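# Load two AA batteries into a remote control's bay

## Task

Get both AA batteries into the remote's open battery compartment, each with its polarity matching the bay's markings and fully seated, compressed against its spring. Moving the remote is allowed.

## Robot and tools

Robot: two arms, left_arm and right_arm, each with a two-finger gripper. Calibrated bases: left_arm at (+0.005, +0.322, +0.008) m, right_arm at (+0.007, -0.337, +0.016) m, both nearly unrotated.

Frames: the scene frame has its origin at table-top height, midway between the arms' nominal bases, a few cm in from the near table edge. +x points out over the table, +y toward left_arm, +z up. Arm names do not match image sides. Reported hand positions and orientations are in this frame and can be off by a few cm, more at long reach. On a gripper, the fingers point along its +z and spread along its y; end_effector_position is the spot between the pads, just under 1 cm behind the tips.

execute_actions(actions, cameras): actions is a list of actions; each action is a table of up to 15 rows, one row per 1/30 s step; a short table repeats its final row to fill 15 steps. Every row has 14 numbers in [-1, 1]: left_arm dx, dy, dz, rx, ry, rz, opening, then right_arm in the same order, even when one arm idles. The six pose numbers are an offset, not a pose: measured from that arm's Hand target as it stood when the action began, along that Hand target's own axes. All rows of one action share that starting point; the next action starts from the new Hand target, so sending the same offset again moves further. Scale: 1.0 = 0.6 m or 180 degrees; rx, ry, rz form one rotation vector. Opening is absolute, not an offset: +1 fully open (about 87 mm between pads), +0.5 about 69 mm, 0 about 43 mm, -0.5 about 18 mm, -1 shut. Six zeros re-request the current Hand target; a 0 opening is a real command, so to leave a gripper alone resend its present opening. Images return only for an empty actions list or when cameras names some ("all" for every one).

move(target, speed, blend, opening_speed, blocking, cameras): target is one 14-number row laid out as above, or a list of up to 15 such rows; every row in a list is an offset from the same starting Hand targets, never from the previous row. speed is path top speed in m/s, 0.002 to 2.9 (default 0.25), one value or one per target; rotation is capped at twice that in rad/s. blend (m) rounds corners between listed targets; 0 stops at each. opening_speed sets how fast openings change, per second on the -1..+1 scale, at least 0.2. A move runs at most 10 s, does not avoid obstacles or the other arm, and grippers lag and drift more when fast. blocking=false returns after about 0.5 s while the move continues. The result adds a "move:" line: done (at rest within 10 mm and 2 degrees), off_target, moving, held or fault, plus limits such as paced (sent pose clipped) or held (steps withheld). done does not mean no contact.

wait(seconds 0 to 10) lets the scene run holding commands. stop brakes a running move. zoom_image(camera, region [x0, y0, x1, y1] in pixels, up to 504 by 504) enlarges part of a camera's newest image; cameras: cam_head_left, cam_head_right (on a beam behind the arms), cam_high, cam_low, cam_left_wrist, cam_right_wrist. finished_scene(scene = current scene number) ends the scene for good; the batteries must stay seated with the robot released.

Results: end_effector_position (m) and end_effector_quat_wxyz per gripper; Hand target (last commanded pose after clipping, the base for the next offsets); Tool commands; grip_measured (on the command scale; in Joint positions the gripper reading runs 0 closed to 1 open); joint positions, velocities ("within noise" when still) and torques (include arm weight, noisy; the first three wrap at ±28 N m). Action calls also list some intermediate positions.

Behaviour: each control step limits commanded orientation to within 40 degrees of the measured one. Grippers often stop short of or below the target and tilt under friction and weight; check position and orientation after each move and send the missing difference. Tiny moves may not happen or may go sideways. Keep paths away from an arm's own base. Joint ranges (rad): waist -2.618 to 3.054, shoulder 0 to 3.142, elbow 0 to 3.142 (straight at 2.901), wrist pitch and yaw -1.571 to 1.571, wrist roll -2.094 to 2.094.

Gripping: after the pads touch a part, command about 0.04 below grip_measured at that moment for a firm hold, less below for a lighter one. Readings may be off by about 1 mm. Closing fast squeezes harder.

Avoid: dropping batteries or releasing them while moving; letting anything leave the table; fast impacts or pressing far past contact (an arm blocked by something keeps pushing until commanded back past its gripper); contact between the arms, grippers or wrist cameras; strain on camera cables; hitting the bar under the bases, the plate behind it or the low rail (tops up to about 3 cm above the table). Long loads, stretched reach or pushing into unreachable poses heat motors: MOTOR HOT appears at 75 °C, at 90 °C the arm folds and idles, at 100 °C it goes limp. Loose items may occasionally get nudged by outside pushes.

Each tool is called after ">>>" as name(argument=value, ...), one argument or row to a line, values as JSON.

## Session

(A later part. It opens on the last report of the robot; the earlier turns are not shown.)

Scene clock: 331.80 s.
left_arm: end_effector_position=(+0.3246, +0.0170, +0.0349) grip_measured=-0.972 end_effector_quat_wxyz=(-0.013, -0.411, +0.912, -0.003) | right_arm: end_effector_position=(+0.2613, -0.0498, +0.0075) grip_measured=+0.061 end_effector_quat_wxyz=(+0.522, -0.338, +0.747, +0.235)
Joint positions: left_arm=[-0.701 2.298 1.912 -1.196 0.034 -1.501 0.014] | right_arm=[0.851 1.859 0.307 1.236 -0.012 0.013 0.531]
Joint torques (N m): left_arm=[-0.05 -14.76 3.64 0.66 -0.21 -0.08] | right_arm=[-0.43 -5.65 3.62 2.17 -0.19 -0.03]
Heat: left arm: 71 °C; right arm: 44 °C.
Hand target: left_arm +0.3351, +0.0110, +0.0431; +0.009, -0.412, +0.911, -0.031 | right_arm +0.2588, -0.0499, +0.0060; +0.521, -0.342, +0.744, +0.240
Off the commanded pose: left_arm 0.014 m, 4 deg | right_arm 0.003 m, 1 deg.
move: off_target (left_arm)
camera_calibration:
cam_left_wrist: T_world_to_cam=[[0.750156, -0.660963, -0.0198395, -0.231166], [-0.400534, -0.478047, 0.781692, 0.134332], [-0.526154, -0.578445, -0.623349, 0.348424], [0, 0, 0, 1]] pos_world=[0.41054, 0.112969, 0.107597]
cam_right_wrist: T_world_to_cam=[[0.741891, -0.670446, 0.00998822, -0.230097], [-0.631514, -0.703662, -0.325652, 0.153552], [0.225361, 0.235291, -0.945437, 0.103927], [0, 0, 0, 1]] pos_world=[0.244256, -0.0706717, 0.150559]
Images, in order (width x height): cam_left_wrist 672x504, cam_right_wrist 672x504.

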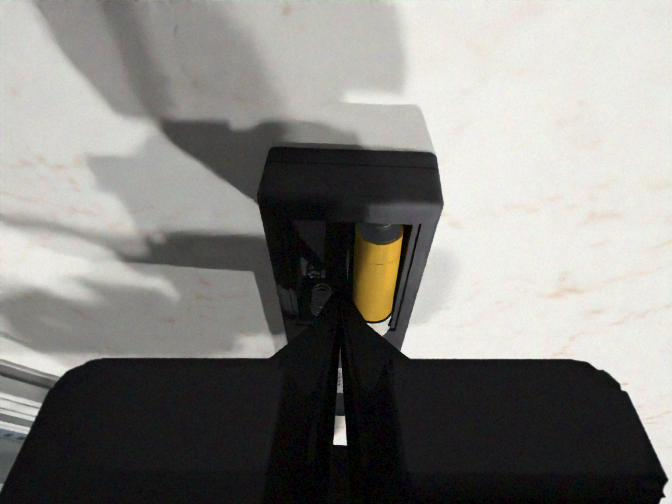

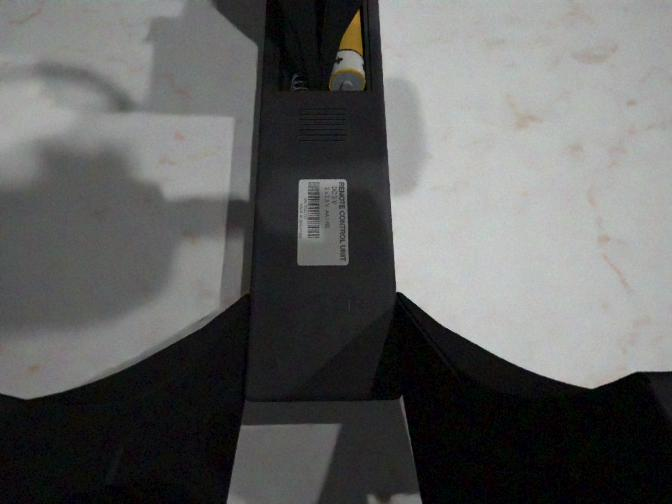

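>>> move(
  target=[
    [-0.0033, -0.0117, -0.1112, -0.02, 0, 0, -1, 0, 0, 0, 0, 0, 0, -0.08],
    [-0.0033, -0.0060, -0.0197, -0.02, 0, 0, -1, 0, 0, 0, 0, 0, 0, -0.08],
  ],
  speed=0.15,
  cameras=["cam_left_wrist", "cam_right_wrist"],
)

>>> zoom_image(
  camera="cam_right_wrist",
  region=[250, 0, 410, 120],
)

Scene clock: 335.63 s.
left_arm: end_effector_position=(+0.3351, +0.0089, +0.0538) grip_measured=-0.972 end_effector_quat_wxyz=(-0.015, -0.411, +0.912, +0.001) | right_arm: end_effector_position=(+0.2613, -0.0498, +0.0075) grip_measured=+0.061 end_effector_quat_wxyz=(+0.522, -0.338, +0.747, +0.235)
Joint positions: left_arm=[-0.701 2.363 2.099 -1.325 0.033 -1.501 0.014] | right_arm=[0.851 1.859 0.307 1.236 -0.012 0.013 0.531]
Joint torques (N m): left_arm=[0.18 -13.22 4.15 0.26 -0.28 -0.05] | right_arm=[-0.4 -5.67 3.6 2.16 -0.2 -0.04]
Heat: left arm: 72 °C; right arm: 44 °C.
Hand target: left_arm +0.3386, +0.0107, +0.0552; -0.004, -0.412, +0.911, -0.002 | right_arm +0.2588, -0.0499, +0.0060; +0.521, -0.342, +0.744, +0.240
Off the commanded pose: left_arm 0.004 m, 1 deg | right_arm 0.003 m, 1 deg.
move: done
camera_calibration:
cam_left_wrist: T_world_to_cam=[[0.750083, -0.660789, -0.0270611, -0.243592], [-0.396175, -0.481722, 0.781658, 0.118538], [-0.529547, -0.575588, -0.62312, 0.362121], [0, 0, 0, 1]] pos_world=[0.421436, 0.104572, 0.126397]
cam_right_wrist: T_world_to_cam=[[0.741891, -0.670446, 0.00998822, -0.230097], [-0.631514, -0.703662, -0.325652, 0.153552], [0.225361, 0.235291, -0.945437, 0.103927], [0, 0, 0, 1]] pos_world=[0.244256, -0.0706717, 0.150559]
Images, in order (width x height): cam_left_wrist 672x504, cam_right_wrist 672x504.

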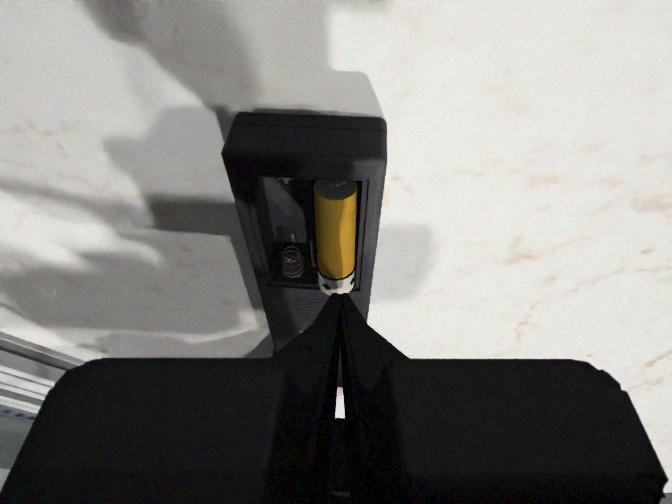

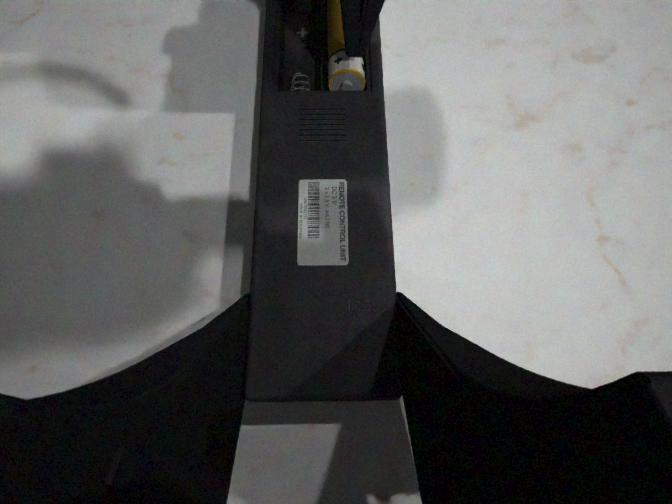

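Scaled by 3.150 from the camera's 672x504 image, which has a finer 960x720 frame.

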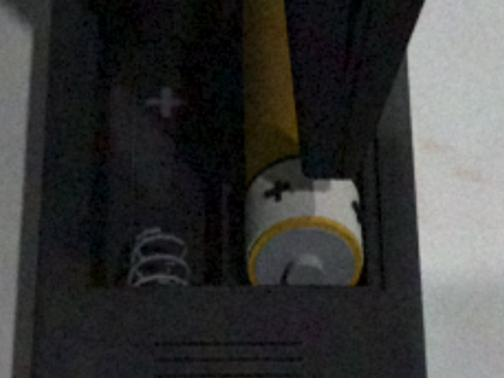

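>>> move(
  target=[0, 0.0, 0.03, 0, 0, 0, -1, 0, 0, 0, 0, 0, 0, -0.08],
  speed=0.06,
  cameras=["cam_right_wrist"],
)

>>> zoom_image(
  camera="cam_right_wrist",
  region=[250, 0, 410, 120],
)

Scene clock: 336.93 s.
left_arm: end_effector_position=(+0.3324, +0.0092, +0.0462) grip_measured=-0.972 end_effector_quat_wxyz=(-0.019, -0.411, +0.911, +0.000) | right_arm: end_effector_position=(+0.2613, -0.0498, +0.0075) grip_measured=+0.061 end_effector_quat_wxyz=(+0.522, -0.338, +0.747, +0.235)
Joint positions: left_arm=[-0.701 2.355 2.054 -1.29 0.042 -1.501 0.014] | right_arm=[0.851 1.859 0.307 1.236 -0.012 0.013 0.531]
Joint torques (N m): left_arm=[0.05 -12.4 2.62 0.55 -0.33 -0.03] | right_arm=[-0.43 -5.67 3.63 2.17 -0.19 -0.03]
Heat: left arm: 72 °C; right arm: 44 °C.
Hand target: left_arm +0.3384, +0.0107, +0.0370; -0.004, -0.412, +0.911, -0.002 | right_arm +0.2588, -0.0499, +0.0060; +0.521, -0.342, +0.744, +0.240
Off the commanded pose: left_arm 0.011 m, 2 deg | right_arm 0.003 m, 1 deg.
move: off_target (left_arm)
camera_calibration:
cam_right_wrist: T_world_to_cam=[[0.741891, -0.670446, 0.00998822, -0.230097], [-0.631514, -0.703662, -0.325652, 0.153552], [0.225361, 0.235291, -0.945437, 0.103927], [0, 0, 0, 1]] pos_world=[0.244256, -0.0706717, 0.150559]
Images, in order (width x height): cam_right_wrist 672x504.

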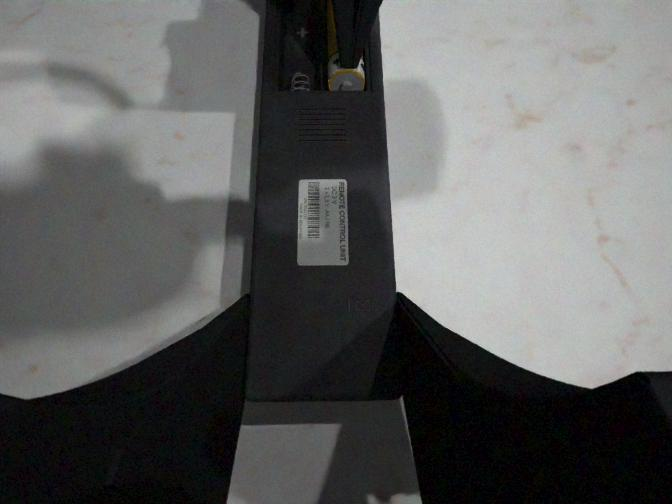

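Scaled by 3.150 from the camera's 672x504 image, which has a finer 960x720 frame.

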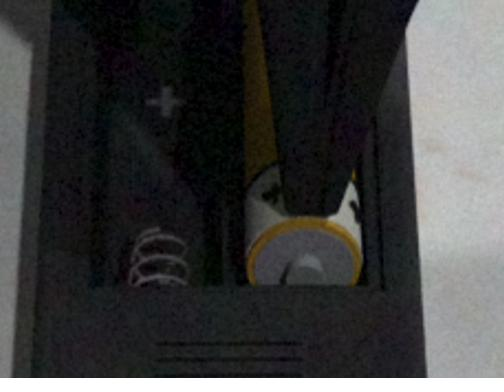

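>>> move(
  target=[-0.005, 0.0, 0.0167, 0, 0, 0, -1, 0, 0, 0, 0, 0, 0, -0.08],
  speed=0.06,
  cameras=["cam_right_wrist", "cam_left_wrist"],
)

>>> zoom_image(
  camera="cam_right_wrist",
  region=[250, 0, 410, 120],
)

Scene clock: 338.10 s.
left_arm: end_effector_position=(+0.3326, +0.0094, +0.0457) grip_measured=-0.972 end_effector_quat_wxyz=(-0.021, -0.411, +0.911, -0.008) | right_arm: end_effector_position=(+0.2613, -0.0498, +0.0075) grip_measured=+0.061 end_effector_quat_wxyz=(+0.522, -0.338, +0.747, +0.235)
Joint positions: left_arm=[-0.696 2.342 2.028 -1.266 0.052 -1.497 0.014] | right_arm=[0.851 1.859 0.307 1.236 -0.012 0.013 0.531]
Joint torques (N m): left_arm=[0.13 -10.81 2.36 0.76 -0.46 -0.03] | right_arm=[-0.42 -5.65 3.62 2.17 -0.2 -0.04]
Heat: left arm: 72 °C; right arm: 44 °C.
Hand target: left_arm +0.3403, +0.0128, +0.0270; -0.004, -0.412, +0.911, -0.002 | right_arm +0.2588, -0.0499, +0.0060; +0.521, -0.342, +0.744, +0.240
Off the commanded pose: left_arm 0.021 m, 2 deg | right_arm 0.003 m, 1 deg.
move: off_target (left_arm)
camera_calibration:
cam_left_wrist: T_world_to_cam=[[0.750321, -0.660849, -0.0172221, -0.242142], [-0.392336, -0.46612, 0.792972, 0.122221], [-0.532062, -0.588227, -0.609015, 0.356342], [0, 0, 0, 1]] pos_world=[0.419232, 0.10656, 0.115929]
cam_right_wrist: T_world_to_cam=[[0.741891, -0.670446, 0.00998822, -0.230097], [-0.631514, -0.703662, -0.325652, 0.153552], [0.225361, 0.235291, -0.945437, 0.103927], [0, 0, 0, 1]] pos_world=[0.244256, -0.0706717, 0.150559]
Images, in order (width x height): cam_left_wrist 672x504, cam_right_wrist 672x504.

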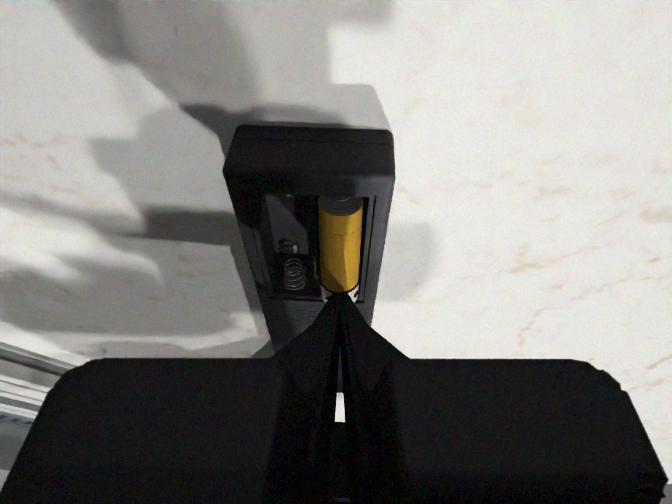

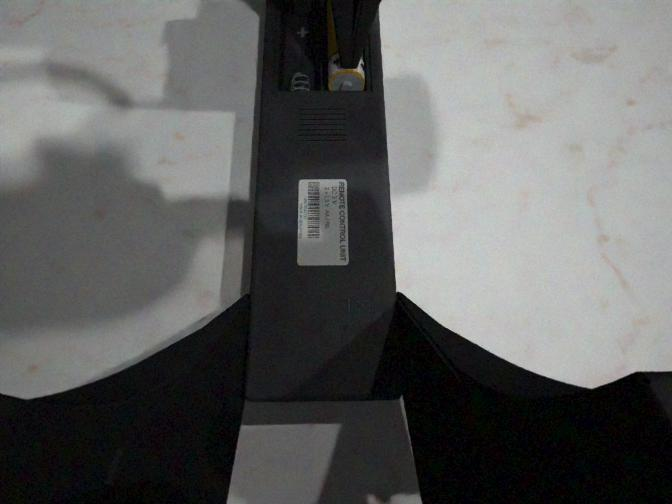

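Scaled by 3.150 from the camera's 672x504 image, which has a finer 960x720 frame.

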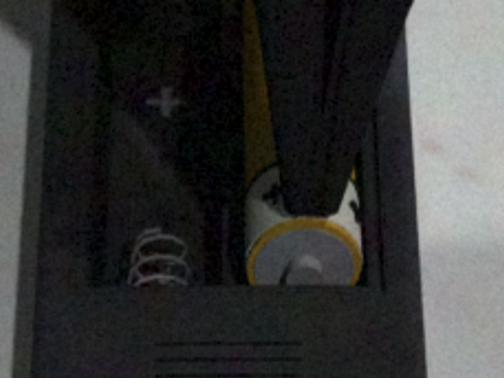

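>>> move(
  target=[
    [0, 0, -0.12, 0, 0, 0, -1, 0, 0, 0, 0, 0, 0, -0.08],
    [-0.0373, 0.2305, -0.2383, 0.2677, -0.2828, 0.4328, -1, 0, 0, 0, 0, 0, 0, -0.08],
  ],
  blend=[0.03, 0],
  speed=0.3,
  cameras=["cam_left_wrist", "cam_right_wrist"],
)

>>> zoom_image(
  camera="cam_right_wrist",
  region=[250, 0, 410, 120],
)

Scene clock: 348.07 s.
left_arm: end_effector_position=(+0.2519, +0.1226, +0.1678) grip_measured=-0.972 end_effector_quat_wxyz=(+0.493, +0.280, +0.806, -0.171) | right_arm: end_effector_position=(+0.2613, -0.0498, +0.0075) grip_measured=+0.061 end_effector_quat_wxyz=(+0.522, -0.338, +0.747, +0.235)
Joint positions: left_arm=[-0.722 0.936 0.634 -0.173 -0.002 -0.01 0.014] | right_arm=[0.851 1.859 0.307 1.236 -0.012 0.013 0.531]
Joint torques (N m): left_arm=[0.27 -3.12 5.53 2.21 0.09 0.03] | right_arm=[-0.42 -5.65 3.63 2.17 -0.2 -0.04]
Heat: left arm: 72 °C; right arm: 45 °C.
Hand target: left_arm +0.2521, +0.1220, +0.1698; +0.499, +0.283, +0.800, -0.177 | right_arm +0.2588, -0.0499, +0.0060; +0.521, -0.342, +0.744, +0.240
Off the commanded pose: left_arm 0.002 m, 1 deg | right_arm 0.003 m, 1 deg.
move: done
camera_calibration:
cam_left_wrist: T_world_to_cam=[[-0.60954, -0.792746, -0.00392626, 0.251805], [-0.772033, 0.594725, -0.224205, 0.18265], [0.180072, -0.133631, -0.974534, 0.28058], [0, 0, 0, 1]] pos_world=[0.243972, 0.128485, 0.315374]
cam_right_wrist: T_world_to_cam=[[0.741891, -0.670446, 0.00998822, -0.230097], [-0.631514, -0.703662, -0.325652, 0.153552], [0.225361, 0.235291, -0.945437, 0.103927], [0, 0, 0, 1]] pos_world=[0.244256, -0.0706717, 0.150559]
Images, in order (width x height): cam_left_wrist 672x504, cam_right_wrist 672x504.

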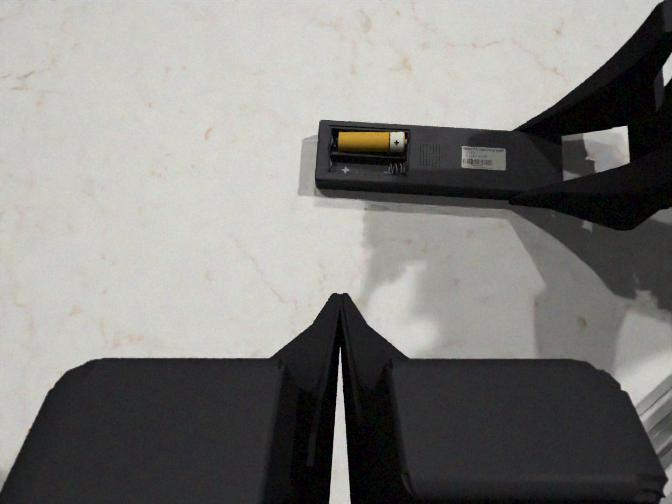

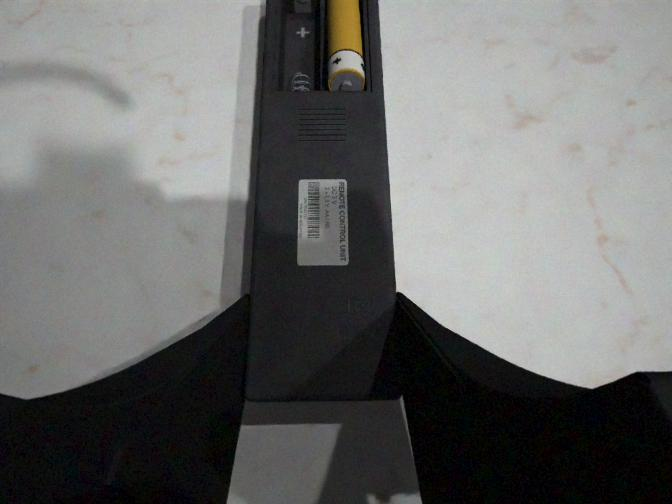

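Scaled by 3.150 from the camera's 672x504 image, which has a finer 960x720 frame.

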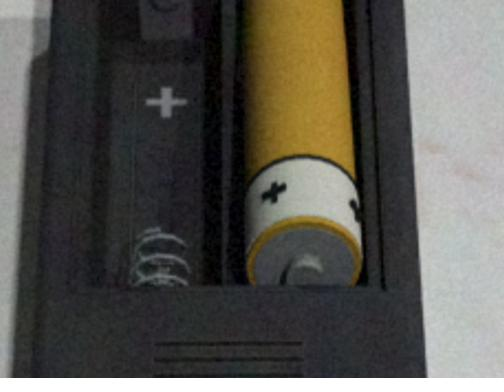

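>>> execute_actions(
  actions=[],
  cameras=["cam_right_wrist"],
)

Scene clock: 354.50 s.
left_arm: end_effector_position=(+0.2519, +0.1225, +0.1679) grip_measured=-0.972 end_effector_quat_wxyz=(+0.493, +0.280, +0.806, -0.171) | right_arm: end_effector_position=(+0.2613, -0.0498, +0.0075) grip_measured=+0.061 end_effector_quat_wxyz=(+0.522, -0.338, +0.747, +0.235)
Joint positions: left_arm=[-0.722 0.936 0.634 -0.173 -0.002 -0.01 0.014] | right_arm=[0.851 1.859 0.307 1.236 -0.012 0.013 0.531]
Joint velocities: within noise
Joint torques (N m): left_arm=[0.24 -3.14 5.48 2.13 0.04 -0.02] | right_arm=[-0.42 -5.68 3.62 2.16 -0.2 -0.04]
Heat: left arm: 68 °C; right arm: 45 °C.
Hand target: left_arm +0.2521, +0.1220, +0.1698; +0.500, +0.283, +0.799, -0.177 | right_arm +0.2588, -0.0499, +0.0060; +0.521, -0.342, +0.744, +0.240
Tool commands: left_gripper/opening=-1.0 right_gripper/opening=-0.08
Off the commanded pose: left_arm 0.002 m, 1 deg | right_arm 0.003 m, 1 deg.
camera_calibration:
cam_right_wrist: T_world_to_cam=[[0.741891, -0.670446, 0.00998822, -0.230097], [-0.631514, -0.703662, -0.325652, 0.153552], [0.225361, 0.235291, -0.945437, 0.103927], [0, 0, 0, 1]] pos_world=[0.244256, -0.0706717, 0.150559]
Images, in order (width x height): cam_right_wrist 672x504.

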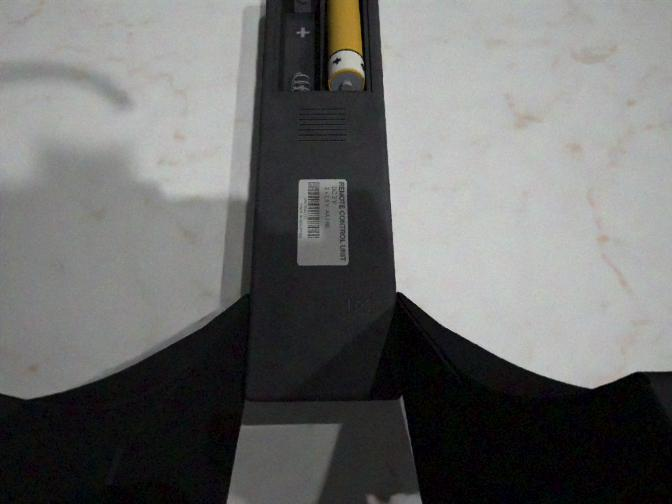

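>>> move(
  target=[-0.02298, -0.05917, 0.2373, -0.2677, 0.2828, -0.4328, -1.0, 0, 0, 0, 0, 0, 0, -0.08],
  speed=0.2,
  cameras=["cam_right_wrist", "cam_left_wrist"],
)

Scene clock: 362.43 s.
left_arm: end_effector_position=(+0.3322, +0.0114, +0.1221) grip_measured=-0.972 end_effector_quat_wxyz=(+0.006, -0.406, +0.914, -0.006) | right_arm: end_effector_position=(+0.2613, -0.0498, +0.0075) grip_measured=+0.061 end_effector_quat_wxyz=(+0.522, -0.338, +0.747, +0.235)
Joint positions: left_arm=[-0.711 2.341 2.341 -1.555 0.003 -1.5 0.014] | right_arm=[0.851 1.859 0.307 1.236 -0.012 0.013 0.531]
Joint torques (N m): left_arm=[0.2 -10.52 7.39 0.02 -0.02 -0.17] | right_arm=[-0.42 -5.67 3.62 2.17 -0.19 -0.03]
Heat: left arm: 65 °C; right arm: 45 °C.
Hand target: left_arm +0.3339, +0.0101, +0.1197; -0.004, -0.412, +0.911, -0.002 | right_arm +0.2588, -0.0499, +0.0060; +0.521, -0.342, +0.744, +0.240
Off the commanded pose: left_arm 0.003 m, 1 deg | right_arm 0.003 m, 1 deg.
joint sent to its limit (left arm) — joint 4 (wrist pitch), lower limit. The joint targets still meet the commanded pose.
move: done
camera_calibration:
cam_left_wrist: T_world_to_cam=[[0.74335, -0.668896, 0.00308535, -0.239329], [-0.435613, -0.48059, 0.761101, 0.0807696], [-0.507615, -0.567108, -0.648626, 0.400308], [0, 0, 0, 1]] pos_world=[0.416292, 0.105748, 0.198914]
cam_right_wrist: T_world_to_cam=[[0.741891, -0.670446, 0.00998822, -0.230097], [-0.631514, -0.703662, -0.325652, 0.153552], [0.225361, 0.235291, -0.945437, 0.103927], [0, 0, 0, 1]] pos_world=[0.244256, -0.0706717, 0.150559]
Images, in order (width x height): cam_left_wrist 672x504, cam_right_wrist 672x504.

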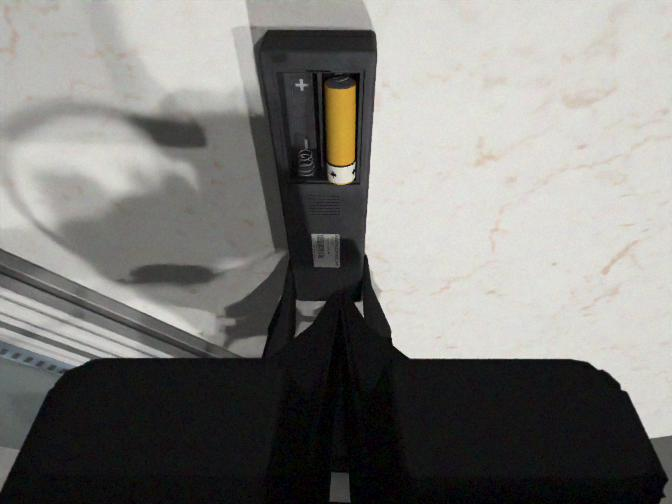

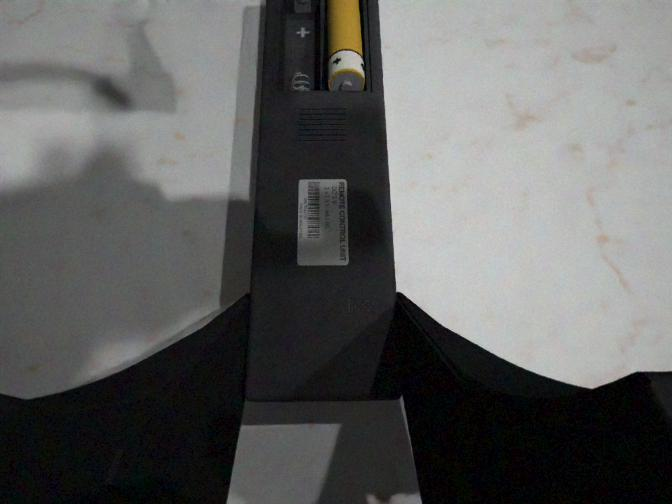

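>>> zoom_image(
  camera="cam_left_wrist",
  region=[240, 20, 400, 220],
)

>>> zoom_image(
  camera="cam_right_wrist",
  region=[250, 0, 410, 120],
)

Scaled by 2.520 from the camera's 672x504 image, which has a finer 960x720 frame.

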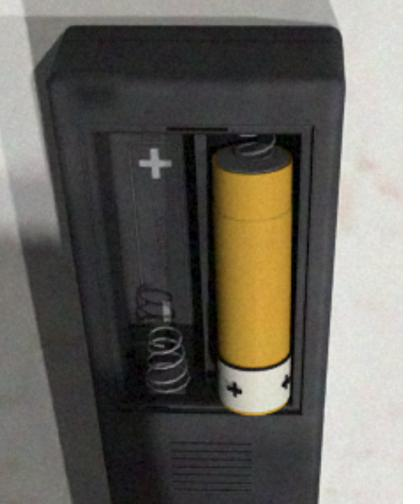

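Scaled by 3.150 from the camera's 672x504 image, which has a finer 960x720 frame.

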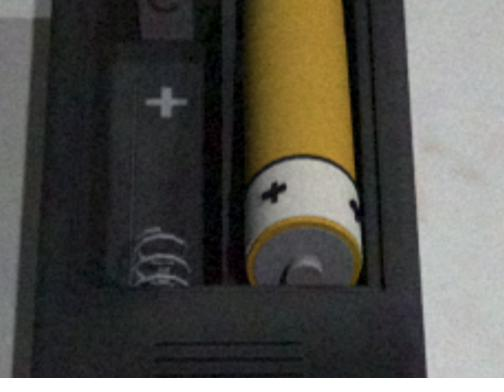

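>>> move(
  target=[-0.005, 0, 0.1045, 0, 0, 0, -1.0, 0, 0, 0, 0, 0, 0, -0.08],
  speed=0.12,
  cameras=["cam_right_wrist", "cam_left_wrist"],
)

Scene clock: 371.70 s.
left_arm: end_effector_position=(+0.3340, +0.0124, +0.0569) grip_measured=-0.972 end_effector_quat_wxyz=(+0.000, -0.408, +0.913, +0.005) | right_arm: end_effector_position=(+0.2613, -0.0498, +0.0075) grip_measured=+0.061 end_effector_quat_wxyz=(+0.522, -0.338, +0.747, +0.235)
Joint positions: left_arm=[-0.708 2.341 2.08 -1.321 0.003 -1.5 0.014] | right_arm=[0.851 1.859 0.307 1.236 -0.012 0.013 0.531]
Joint torques (N m): left_arm=[0.27 -12.78 4.46 0.28 -0.03 -0.12] | right_arm=[-0.42 -5.67 3.62 2.16 -0.19 -0.03]
Heat: left arm: 66 °C; right arm: 45 °C.
Hand target: left_arm +0.3356, +0.0120, +0.0570; -0.004, -0.412, +0.911, -0.002 | right_arm +0.2588, -0.0499, +0.0060; +0.521, -0.342, +0.744, +0.240
Off the commanded pose: left_arm 0.002 m, 1 deg | right_arm 0.003 m, 1 deg.
move: done
camera_calibration:
cam_left_wrist: T_world_to_cam=[[0.745561, -0.666022, -0.0235219, -0.23902], [-0.417576, -0.49437, 0.762384, 0.125746], [-0.519393, -0.558581, -0.646698, 0.363228], [0, 0, 0, 1]] pos_world=[0.419371, 0.105865, 0.133409]
cam_right_wrist: T_world_to_cam=[[0.741891, -0.670446, 0.00998822, -0.230097], [-0.631514, -0.703662, -0.325652, 0.153552], [0.225361, 0.235291, -0.945437, 0.103927], [0, 0, 0, 1]] pos_world=[0.244256, -0.0706717, 0.150559]
Images, in order (width x height): cam_left_wrist 672x504, cam_right_wrist 672x504.

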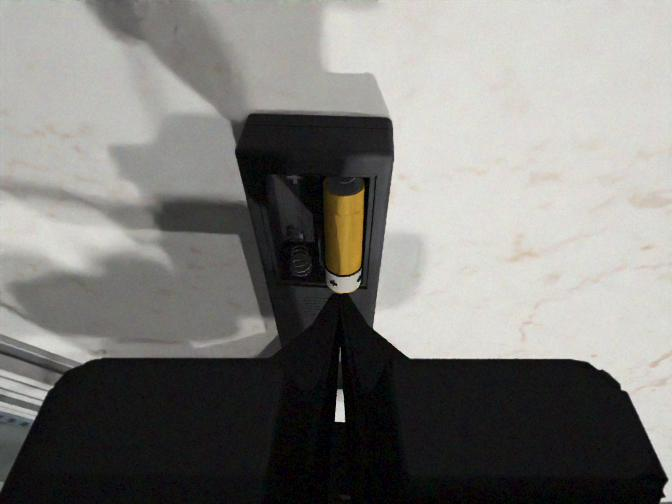

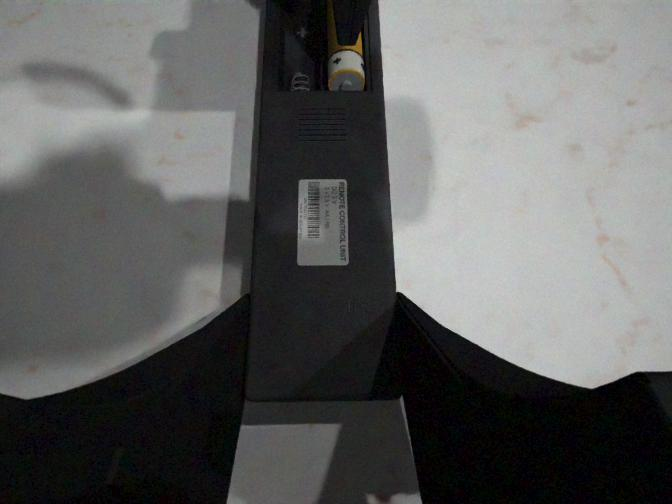

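>>> move(
  target=[0, 0, 0.0333, 0, 0, 0, -1.0, 0, 0, 0, 0, 0, 0, -0.08],
  speed=0.05,
  cameras=["cam_right_wrist"],
)

Scene clock: 373.20 s.
left_arm: end_effector_position=(+0.3307, +0.0128, +0.0465) grip_measured=-0.972 end_effector_quat_wxyz=(-0.012, -0.410, +0.912, +0.003) | right_arm: end_effector_position=(+0.2613, -0.0498, +0.0075) grip_measured=+0.061 end_effector_quat_wxyz=(+0.522, -0.338, +0.747, +0.235)
Joint positions: left_arm=[-0.703 2.338 2.027 -1.28 0.026 -1.5 0.014] | right_arm=[0.851 1.859 0.307 1.236 -0.012 0.013 0.531]
Joint torques (N m): left_arm=[0.01 -12.26 2.7 0.7 -0.19 -0.11] | right_arm=[-0.42 -5.68 3.6 2.17 -0.2 -0.04]
Heat: left arm: 66 °C; right arm: 45 °C.
Hand target: left_arm +0.3354, +0.0117, +0.0371; -0.004, -0.412, +0.911, -0.002 | right_arm +0.2588, -0.0499, +0.0060; +0.521, -0.342, +0.744, +0.240
Off the commanded pose: left_arm 0.011 m, 1 deg | right_arm 0.003 m, 1 deg.
move: off_target (left_arm)
camera_calibration:
cam_right_wrist: T_world_to_cam=[[0.741891, -0.670446, 0.00998822, -0.230097], [-0.631514, -0.703662, -0.325652, 0.153552], [0.225361, 0.235291, -0.945437, 0.103927], [0, 0, 0, 1]] pos_world=[0.244256, -0.0706717, 0.150559]
Images, in order (width x height): cam_right_wrist 672x504.

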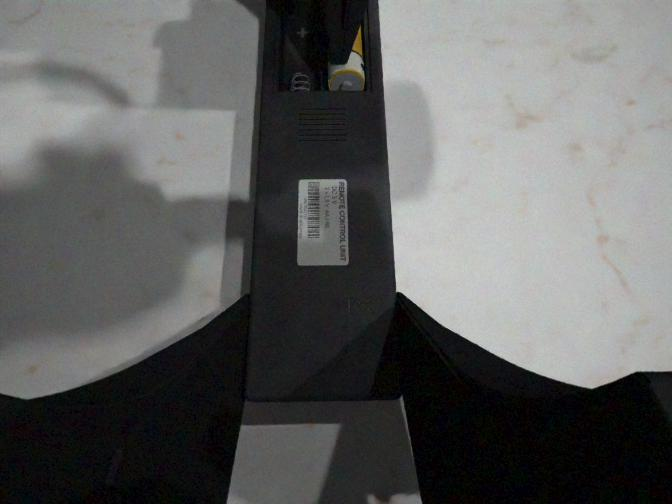

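>>> zoom_image(
  camera="cam_right_wrist",
  region=[250, 0, 410, 120],
)

Scaled by 3.150 from the camera's 672x504 image, which has a finer 960x720 frame.

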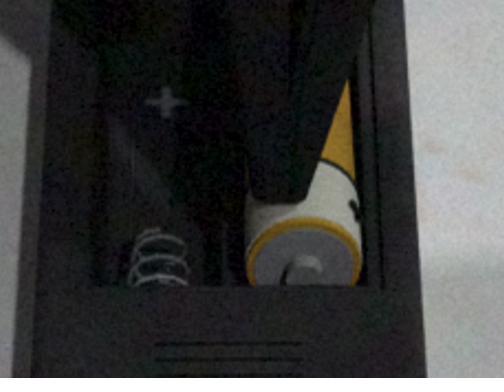

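>>> move(
  target=[
    [0, 0, -0.035, 0, 0, 0, -1.0, 0, 0, 0, 0, 0, 0, -0.08],
    [0, -0.0015, -0.035, 0, 0, 0, -0.70, 0, 0, 0, 0, 0, 0, -0.08],
  ],
  speed=0.08,
  cameras=["cam_right_wrist", "cam_left_wrist"],
)

Scene clock: 376.40 s.
left_arm: end_effector_position=(+0.3321, +0.0117, +0.0527) grip_measured=-0.700 end_effector_quat_wxyz=(-0.011, -0.410, +0.912, +0.001) | right_arm: end_effector_position=(+0.2613, -0.0498, +0.0075) grip_measured=+0.061 end_effector_quat_wxyz=(+0.522, -0.338, +0.747, +0.235)
Joint positions: left_arm=[-0.703 2.338 2.052 -1.299 0.026 -1.5 0.15] | right_arm=[0.851 1.859 0.307 1.236 -0.012 0.013 0.531]
Joint torques (N m): left_arm=[0.1 -12.26 7.73 0.01 -0.25 -0.11] | right_arm=[-0.42 -5.67 3.62 2.17 -0.19 -0.04]
Heat: left arm: 68 °C; right arm: 45 °C.
Hand target: left_arm +0.3362, +0.0112, +0.0581; -0.004, -0.412, +0.911, -0.002 | right_arm +0.2588, -0.0499, +0.0060; +0.521, -0.342, +0.744, +0.240
Off the commanded pose: left_arm 0.007 m, 1 deg | right_arm 0.003 m, 1 deg.
move: done
camera_calibration:
cam_left_wrist: T_world_to_cam=[[0.748667, -0.662535, -0.0233659, -0.2393], [-0.403421, -0.483269, 0.776983, 0.122261], [-0.52607, -0.572275, -0.629088, 0.360539], [0, 0, 0, 1]] pos_world=[0.418148, 0.106868, 0.126225]
cam_right_wrist: T_world_to_cam=[[0.741891, -0.670446, 0.00998822, -0.230097], [-0.631514, -0.703662, -0.325652, 0.153552], [0.225361, 0.235291, -0.945437, 0.103927], [0, 0, 0, 1]] pos_world=[0.244256, -0.0706717, 0.150559]
Images, in order (width x height): cam_left_wrist 672x504, cam_right_wrist 672x504.

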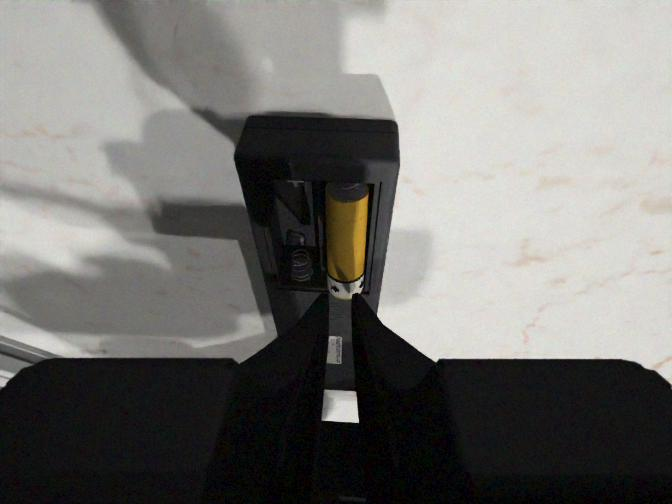

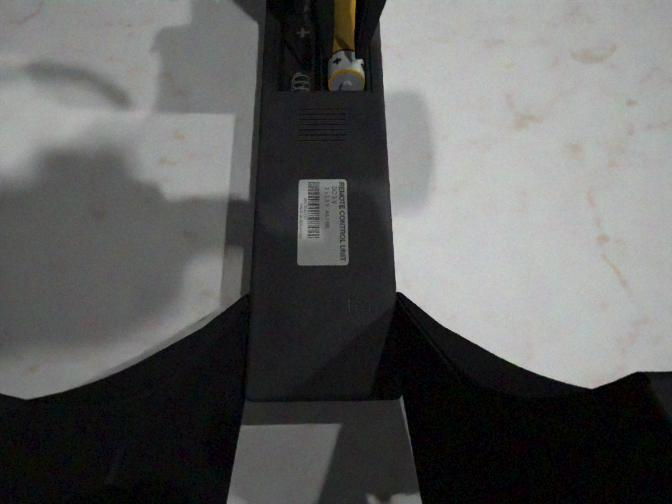

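>>> move(
  target=[
    [0, -0.003, 0, 0.008, 0, 0, -0.70, 0, 0, 0, 0, 0, 0, -0.08],
    [0, -0.003, 0.035, 0.008, 0, 0, -0.70, 0, 0, 0, 0, 0, 0, -0.08],
  ],
  speed=0.06,
  cameras=["cam_right_wrist", "cam_left_wrist"],
)

Scene clock: 378.37 s.
left_arm: end_effector_position=(+0.3321, +0.0094, +0.0444) grip_measured=-0.699 end_effector_quat_wxyz=(-0.012, -0.410, +0.912, -0.010) | right_arm: end_effector_position=(+0.2613, -0.0498, +0.0075) grip_measured=+0.061 end_effector_quat_wxyz=(+0.522, -0.338, +0.747, +0.235)
Joint positions: left_arm=[-0.703 2.326 1.998 -1.239 0.037 -1.501 0.15] | right_arm=[0.851 1.859 0.307 1.236 -0.012 0.013 0.531]
Joint torques (N m): left_arm=[0.08 -12.29 2.84 0.59 -0.28 -0.1] | right_arm=[-0.42 -5.67 3.62 2.17 -0.2 -0.04]
Heat: left arm: 69 °C; right arm: 45 °C.
Hand target: left_arm +0.3374, +0.0099, +0.0372; +0.001, -0.412, +0.911, -0.014 | right_arm +0.2588, -0.0499, +0.0060; +0.521, -0.342, +0.744, +0.240
Off the commanded pose: left_arm 0.009 m, 2 deg | right_arm 0.003 m, 1 deg.
move: done
camera_calibration:
cam_left_wrist: T_world_to_cam=[[0.749207, -0.662313, -0.00545949, -0.24195], [-0.408454, -0.4685, 0.783373, 0.128752], [-0.521396, -0.584679, -0.621528, 0.352304], [0, 0, 0, 1]] pos_world=[0.41755, 0.106058, 0.116785]
cam_right_wrist: T_world_to_cam=[[0.741891, -0.670446, 0.00998822, -0.230097], [-0.631514, -0.703662, -0.325652, 0.153552], [0.225361, 0.235291, -0.945437, 0.103927], [0, 0, 0, 1]] pos_world=[0.244256, -0.0706717, 0.150559]
Images, in order (width x height): cam_left_wrist 672x504, cam_right_wrist 672x504.

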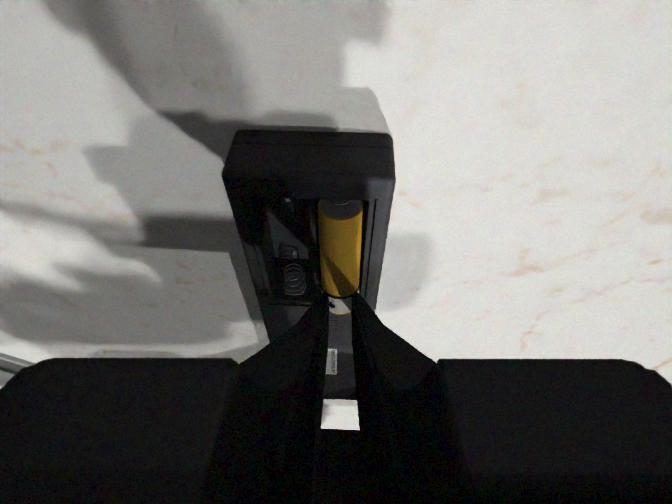

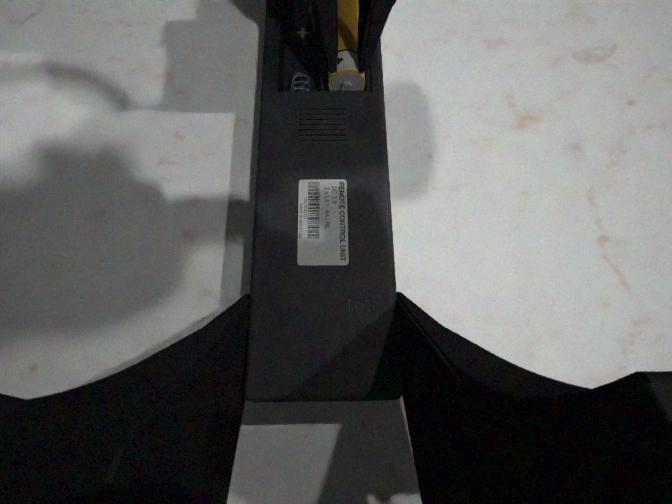

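>>> zoom_image(
  camera="cam_right_wrist",
  region=[250, 0, 410, 120],
)

>>> zoom_image(
  camera="cam_left_wrist",
  region=[220, 130, 420, 350],
)

Scaled by 3.150 from the camera's 672x504 image, which has a finer 960x720 frame.

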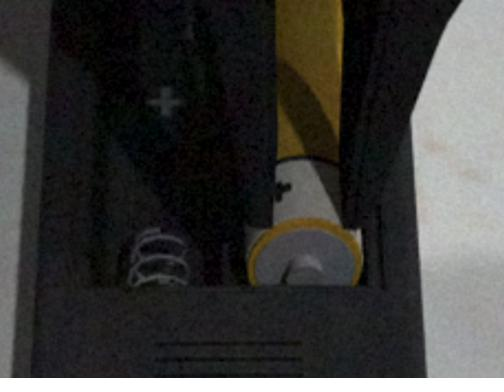

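Scaled by 2.291 from the camera's 672x504 image, which has a finer 960x720 frame.

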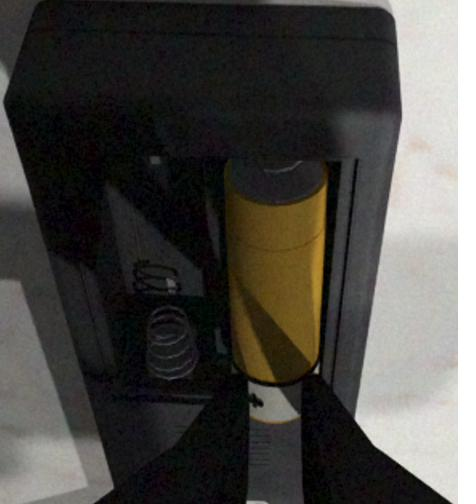

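>>> move(
  target=[-0.02, 0, 0.005, 0, 0, 0, -0.74, 0, 0, 0, 0, 0, 0, -0.08],
  speed=0.06,
  cameras=["cam_right_wrist"],
)

>>> zoom_image(
  camera="cam_right_wrist",
  region=[250, 0, 410, 120],
)

Scene clock: 380.43 s.
left_arm: end_effector_position=(+0.3343, +0.0114, +0.0448) grip_measured=-0.739 end_effector_quat_wxyz=(-0.021, -0.408, +0.912, -0.017) | right_arm: end_effector_position=(+0.2613, -0.0498, +0.0075) grip_measured=+0.061 end_effector_quat_wxyz=(+0.522, -0.338, +0.747, +0.235)
Joint positions: left_arm=[-0.688 2.325 1.993 -1.232 0.06 -1.482 0.131] | right_arm=[0.851 1.859 0.307 1.236 -0.012 0.013 0.531]
Joint torques (N m): left_arm=[0.96 -11.9 3.18 0.62 -0.48 -0.02] | right_arm=[-0.42 -5.64 3.6 2.17 -0.2 -0.04]
Heat: left arm: 69 °C; right arm: 45 °C.
Hand target: left_arm +0.3454, +0.0189, +0.0339; +0.001, -0.412, +0.911, -0.013 | right_arm +0.2588, -0.0499, +0.0060; +0.521, -0.342, +0.744, +0.240
Off the commanded pose: left_arm 0.017 m, 3 deg | right_arm 0.003 m, 1 deg.
move: off_target (left_arm)
camera_calibration:
cam_right_wrist: T_world_to_cam=[[0.741891, -0.670446, 0.00998822, -0.230097], [-0.631514, -0.703662, -0.325652, 0.153552], [0.225361, 0.235291, -0.945437, 0.103927], [0, 0, 0, 1]] pos_world=[0.244256, -0.0706717, 0.150559]
Images, in order (width x height): cam_right_wrist 672x504.

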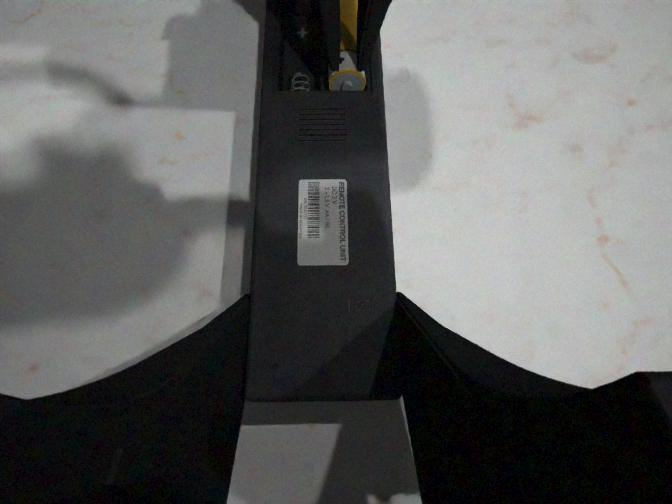

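Scaled by 3.150 from the camera's 672x504 image, which has a finer 960x720 frame.

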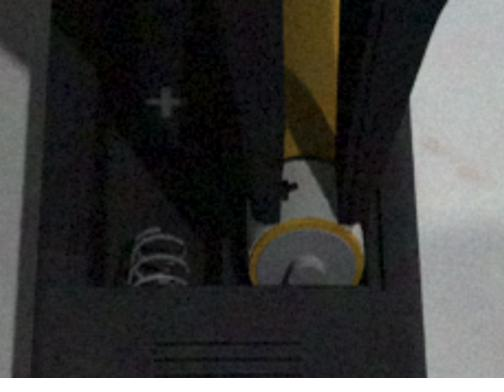

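>>> move(
  target=[-0.0167, 0, 0.01, 0, 0, 0, -0.76, 0, 0, 0, 0, 0, 0, -0.08],
  speed=0.06,
  cameras=["cam_right_wrist"],
)

>>> zoom_image(
  camera="cam_right_wrist",
  region=[250, 0, 410, 120],
)

Scene clock: 382.13 s.
left_arm: end_effector_position=(+0.3357, +0.0131, +0.0445) grip_measured=-0.759 end_effector_quat_wxyz=(-0.032, -0.405, +0.913, -0.025) | right_arm: end_effector_position=(+0.2613, -0.0498, +0.0075) grip_measured=+0.061 end_effector_quat_wxyz=(+0.522, -0.338, +0.747, +0.235)
Joint positions: left_arm=[-0.672 2.325 1.986 -1.224 0.088 -1.461 0.12] | right_arm=[0.851 1.859 0.307 1.236 -0.012 0.013 0.531]
Joint torques (N m): left_arm=[1.32 -11.03 3.33 0.68 -0.72 0.01] | right_arm=[-0.42 -5.67 3.62 2.17 -0.19 -0.03]
Heat: left arm: 70 °C; right arm: 45 °C.
Hand target: left_arm +0.3521, +0.0263, +0.0278; +0.001, -0.412, +0.911, -0.013 | right_arm +0.2588, -0.0499, +0.0060; +0.521, -0.342, +0.744, +0.240
Off the commanded pose: left_arm 0.027 m, 4 deg | right_arm 0.003 m, 1 deg.
move: off_target (left_arm)
camera_calibration:
cam_right_wrist: T_world_to_cam=[[0.741891, -0.670446, 0.00998822, -0.230097], [-0.631514, -0.703662, -0.325652, 0.153552], [0.225361, 0.235291, -0.945437, 0.103927], [0, 0, 0, 1]] pos_world=[0.244256, -0.0706717, 0.150559]
Images, in order (width x height): cam_right_wrist 672x504.

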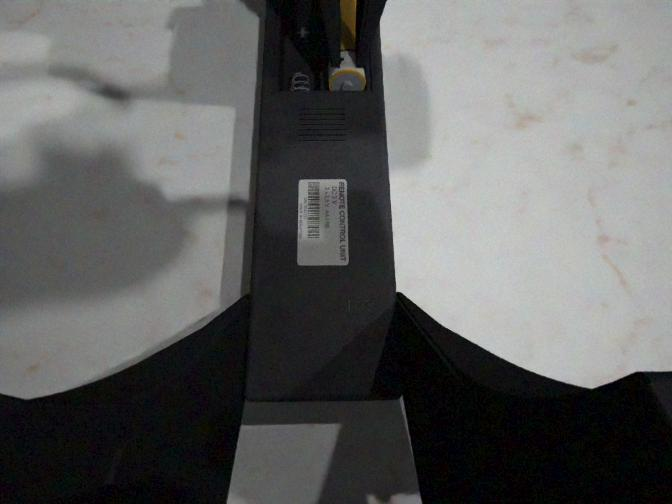

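Scaled by 3.150 from the camera's 672x504 image, which has a finer 960x720 frame.

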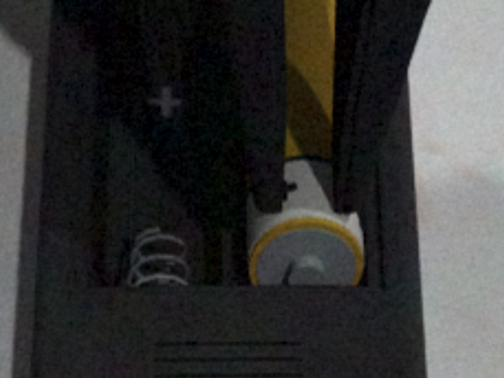

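>>> move(
  target=[
    [0.039, 0, 0, 0, 0, 0, -0.72, 0, 0, 0, 0, 0, 0, -0.08],
    [0.039, 0, -0.07, 0, 0, 0, -1.0, 0, 0, 0, 0, 0, 0, -0.08],
    [0.060, 0, -0.07, 0, 0, 0, -1.0, 0, 0, 0, 0, 0, 0, -0.08],
  ],
  speed=0.08,
  cameras=["cam_right_wrist", "cam_left_wrist"],
)

Scene clock: 390.57 s.
left_arm: end_effector_position=(+0.3238, +0.0008, +0.0613) grip_measured=-0.972 end_effector_quat_wxyz=(-0.011, -0.409, +0.912, -0.009) | right_arm: end_effector_position=(+0.2613, -0.0498, +0.0075) grip_measured=+0.061 end_effector_quat_wxyz=(+0.522, -0.338, +0.747, +0.235)
Joint positions: left_arm=[-0.73 2.317 2.051 -1.301 0.035 -1.526 0.014] | right_arm=[0.851 1.859 0.307 1.236 -0.012 0.013 0.531]
Joint torques (N m): left_arm=[-0.27 -13.27 7.21 0.06 -0.31 -0.14] | right_arm=[-0.43 -5.65 3.62 2.17 -0.19 -0.03]
Heat: left arm: 70 °C; right arm: 45 °C.
Hand target: left_arm +0.3279, +0.0003, +0.0702; +0.001, -0.412, +0.911, -0.013 | right_arm +0.2588, -0.0499, +0.0060; +0.521, -0.342, +0.744, +0.240
Off the commanded pose: left_arm 0.010 m, 2 deg | right_arm 0.003 m, 1 deg.
move: done
camera_calibration:
cam_left_wrist: T_world_to_cam=[[0.747692, -0.664009, -0.00692303, -0.240776], [-0.409545, -0.469315, 0.782315, 0.108494], [-0.522713, -0.582096, -0.622845, 0.353917], [0, 0, 0, 1]] pos_world=[0.409457, 0.0970541, 0.133892]
cam_right_wrist: T_world_to_cam=[[0.741891, -0.670446, 0.00998822, -0.230097], [-0.631514, -0.703662, -0.325652, 0.153552], [0.225361, 0.235291, -0.945437, 0.103927], [0, 0, 0, 1]] pos_world=[0.244256, -0.0706717, 0.150559]
Images, in order (width x height): cam_left_wrist 672x504, cam_right_wrist 672x504.

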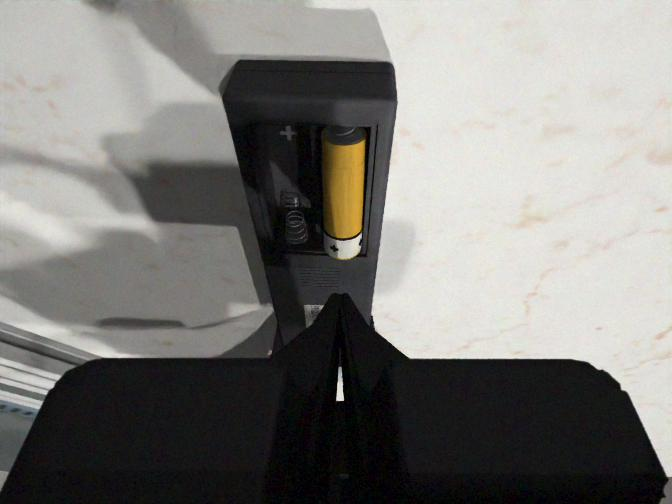

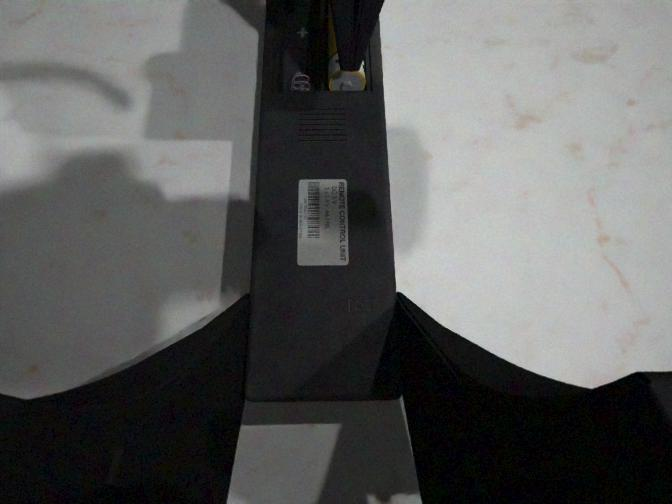

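>>> move(
  target=[0.0, 0, 0.047, 0, 0, 0, -1.0, 0, 0, 0, 0, 0, 0, -0.08],
  speed=0.06,
  cameras=[],
)

Scene clock: 392.03 s.
left_arm: end_effector_position=(+0.3254, -0.0004, +0.0459) grip_measured=-0.972 end_effector_quat_wxyz=(-0.008, -0.409, +0.912, -0.014) | right_arm: end_effector_position=(+0.2613, -0.0498, +0.0075) grip_measured=+0.061 end_effector_quat_wxyz=(+0.522, -0.338, +0.747, +0.235)
Joint positions: left_arm=[-0.73 2.317 1.99 -1.229 0.035 -1.527 0.014] | right_arm=[0.851 1.859 0.307 1.236 -0.012 0.013 0.531]
Joint torques (N m): left_arm=[-0.34 -12.15 4.45 0.42 -0.27 -0.14] | right_arm=[-0.42 -5.67 3.6 2.17 -0.19 -0.03]
Heat: left arm: 70 °C; right arm: 45 °C.
Hand target: left_arm +0.3283, -0.0004, +0.0420; +0.001, -0.412, +0.911, -0.014 | right_arm +0.2588, -0.0499, +0.0060; +0.521, -0.342, +0.744, +0.240
Off the commanded pose: left_arm 0.005 m, 1 deg | right_arm 0.003 m, 1 deg.
move: done
No camera images: "cameras" was empty.

>>> move(
  target=[-0.03, 0, 0.0, 0, 0, 0, -1.0, 0, 0, 0, 0, 0, 0, -0.08],
  speed=0.06,
  cameras=["cam_right_wrist"],
)

>>> zoom_image(
  camera="cam_right_wrist",
  region=[250, 0, 410, 120],
)

Scene clock: 393.40 s.
left_arm: end_effector_position=(+0.3269, +0.0017, +0.0472) grip_measured=-0.972 end_effector_quat_wxyz=(-0.019, -0.406, +0.914, -0.020) | right_arm: end_effector_position=(+0.2613, -0.0498, +0.0075) grip_measured=+0.061 end_effector_quat_wxyz=(+0.522, -0.338, +0.747, +0.235)
Joint positions: left_arm=[-0.715 2.317 1.99 -1.229 0.059 -1.504 0.014] | right_arm=[0.851 1.859 0.307 1.236 -0.012 0.013 0.531]
Joint torques (N m): left_arm=[1.74 -11.66 4.88 0.35 -0.48 -0.02] | right_arm=[-0.43 -5.68 3.62 2.16 -0.2 -0.04]
Heat: left arm: 70 °C; right arm: 45 °C.
Hand target: left_arm +0.3400, +0.0130, +0.0418; +0.001, -0.412, +0.911, -0.013 | right_arm +0.2588, -0.0499, +0.0060; +0.521, -0.342, +0.744, +0.240
Off the commanded pose: left_arm 0.018 m, 3 deg | right_arm 0.003 m, 1 deg.
move: off_target (left_arm)
camera_calibration:
cam_right_wrist: T_world_to_cam=[[0.741891, -0.670446, 0.00998822, -0.230097], [-0.631514, -0.703662, -0.325652, 0.153552], [0.225361, 0.235291, -0.945437, 0.103927], [0, 0, 0, 1]] pos_world=[0.244256, -0.0706717, 0.150559]
Images, in order (width x height): cam_right_wrist 672x504.

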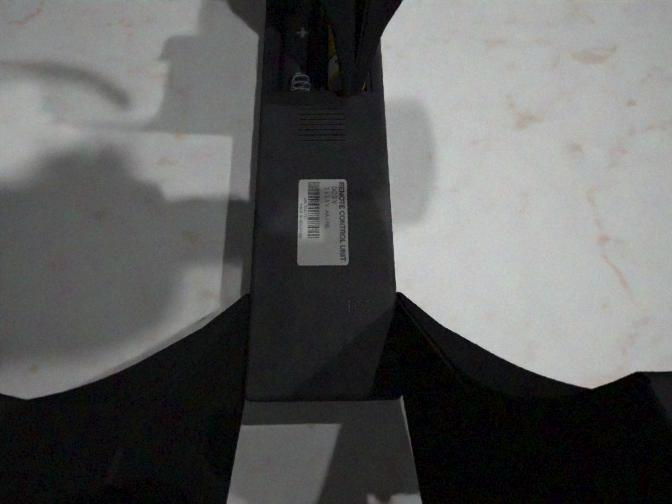

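Scaled by 3.150 from the camera's 672x504 image, which has a finer 960x720 frame.

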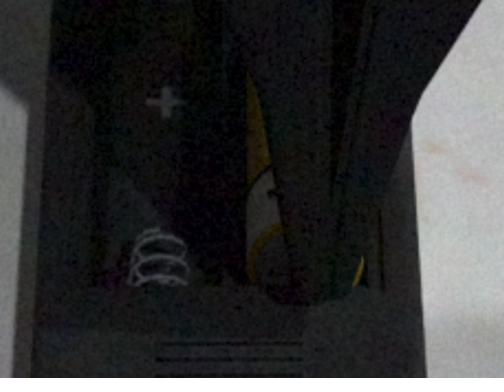

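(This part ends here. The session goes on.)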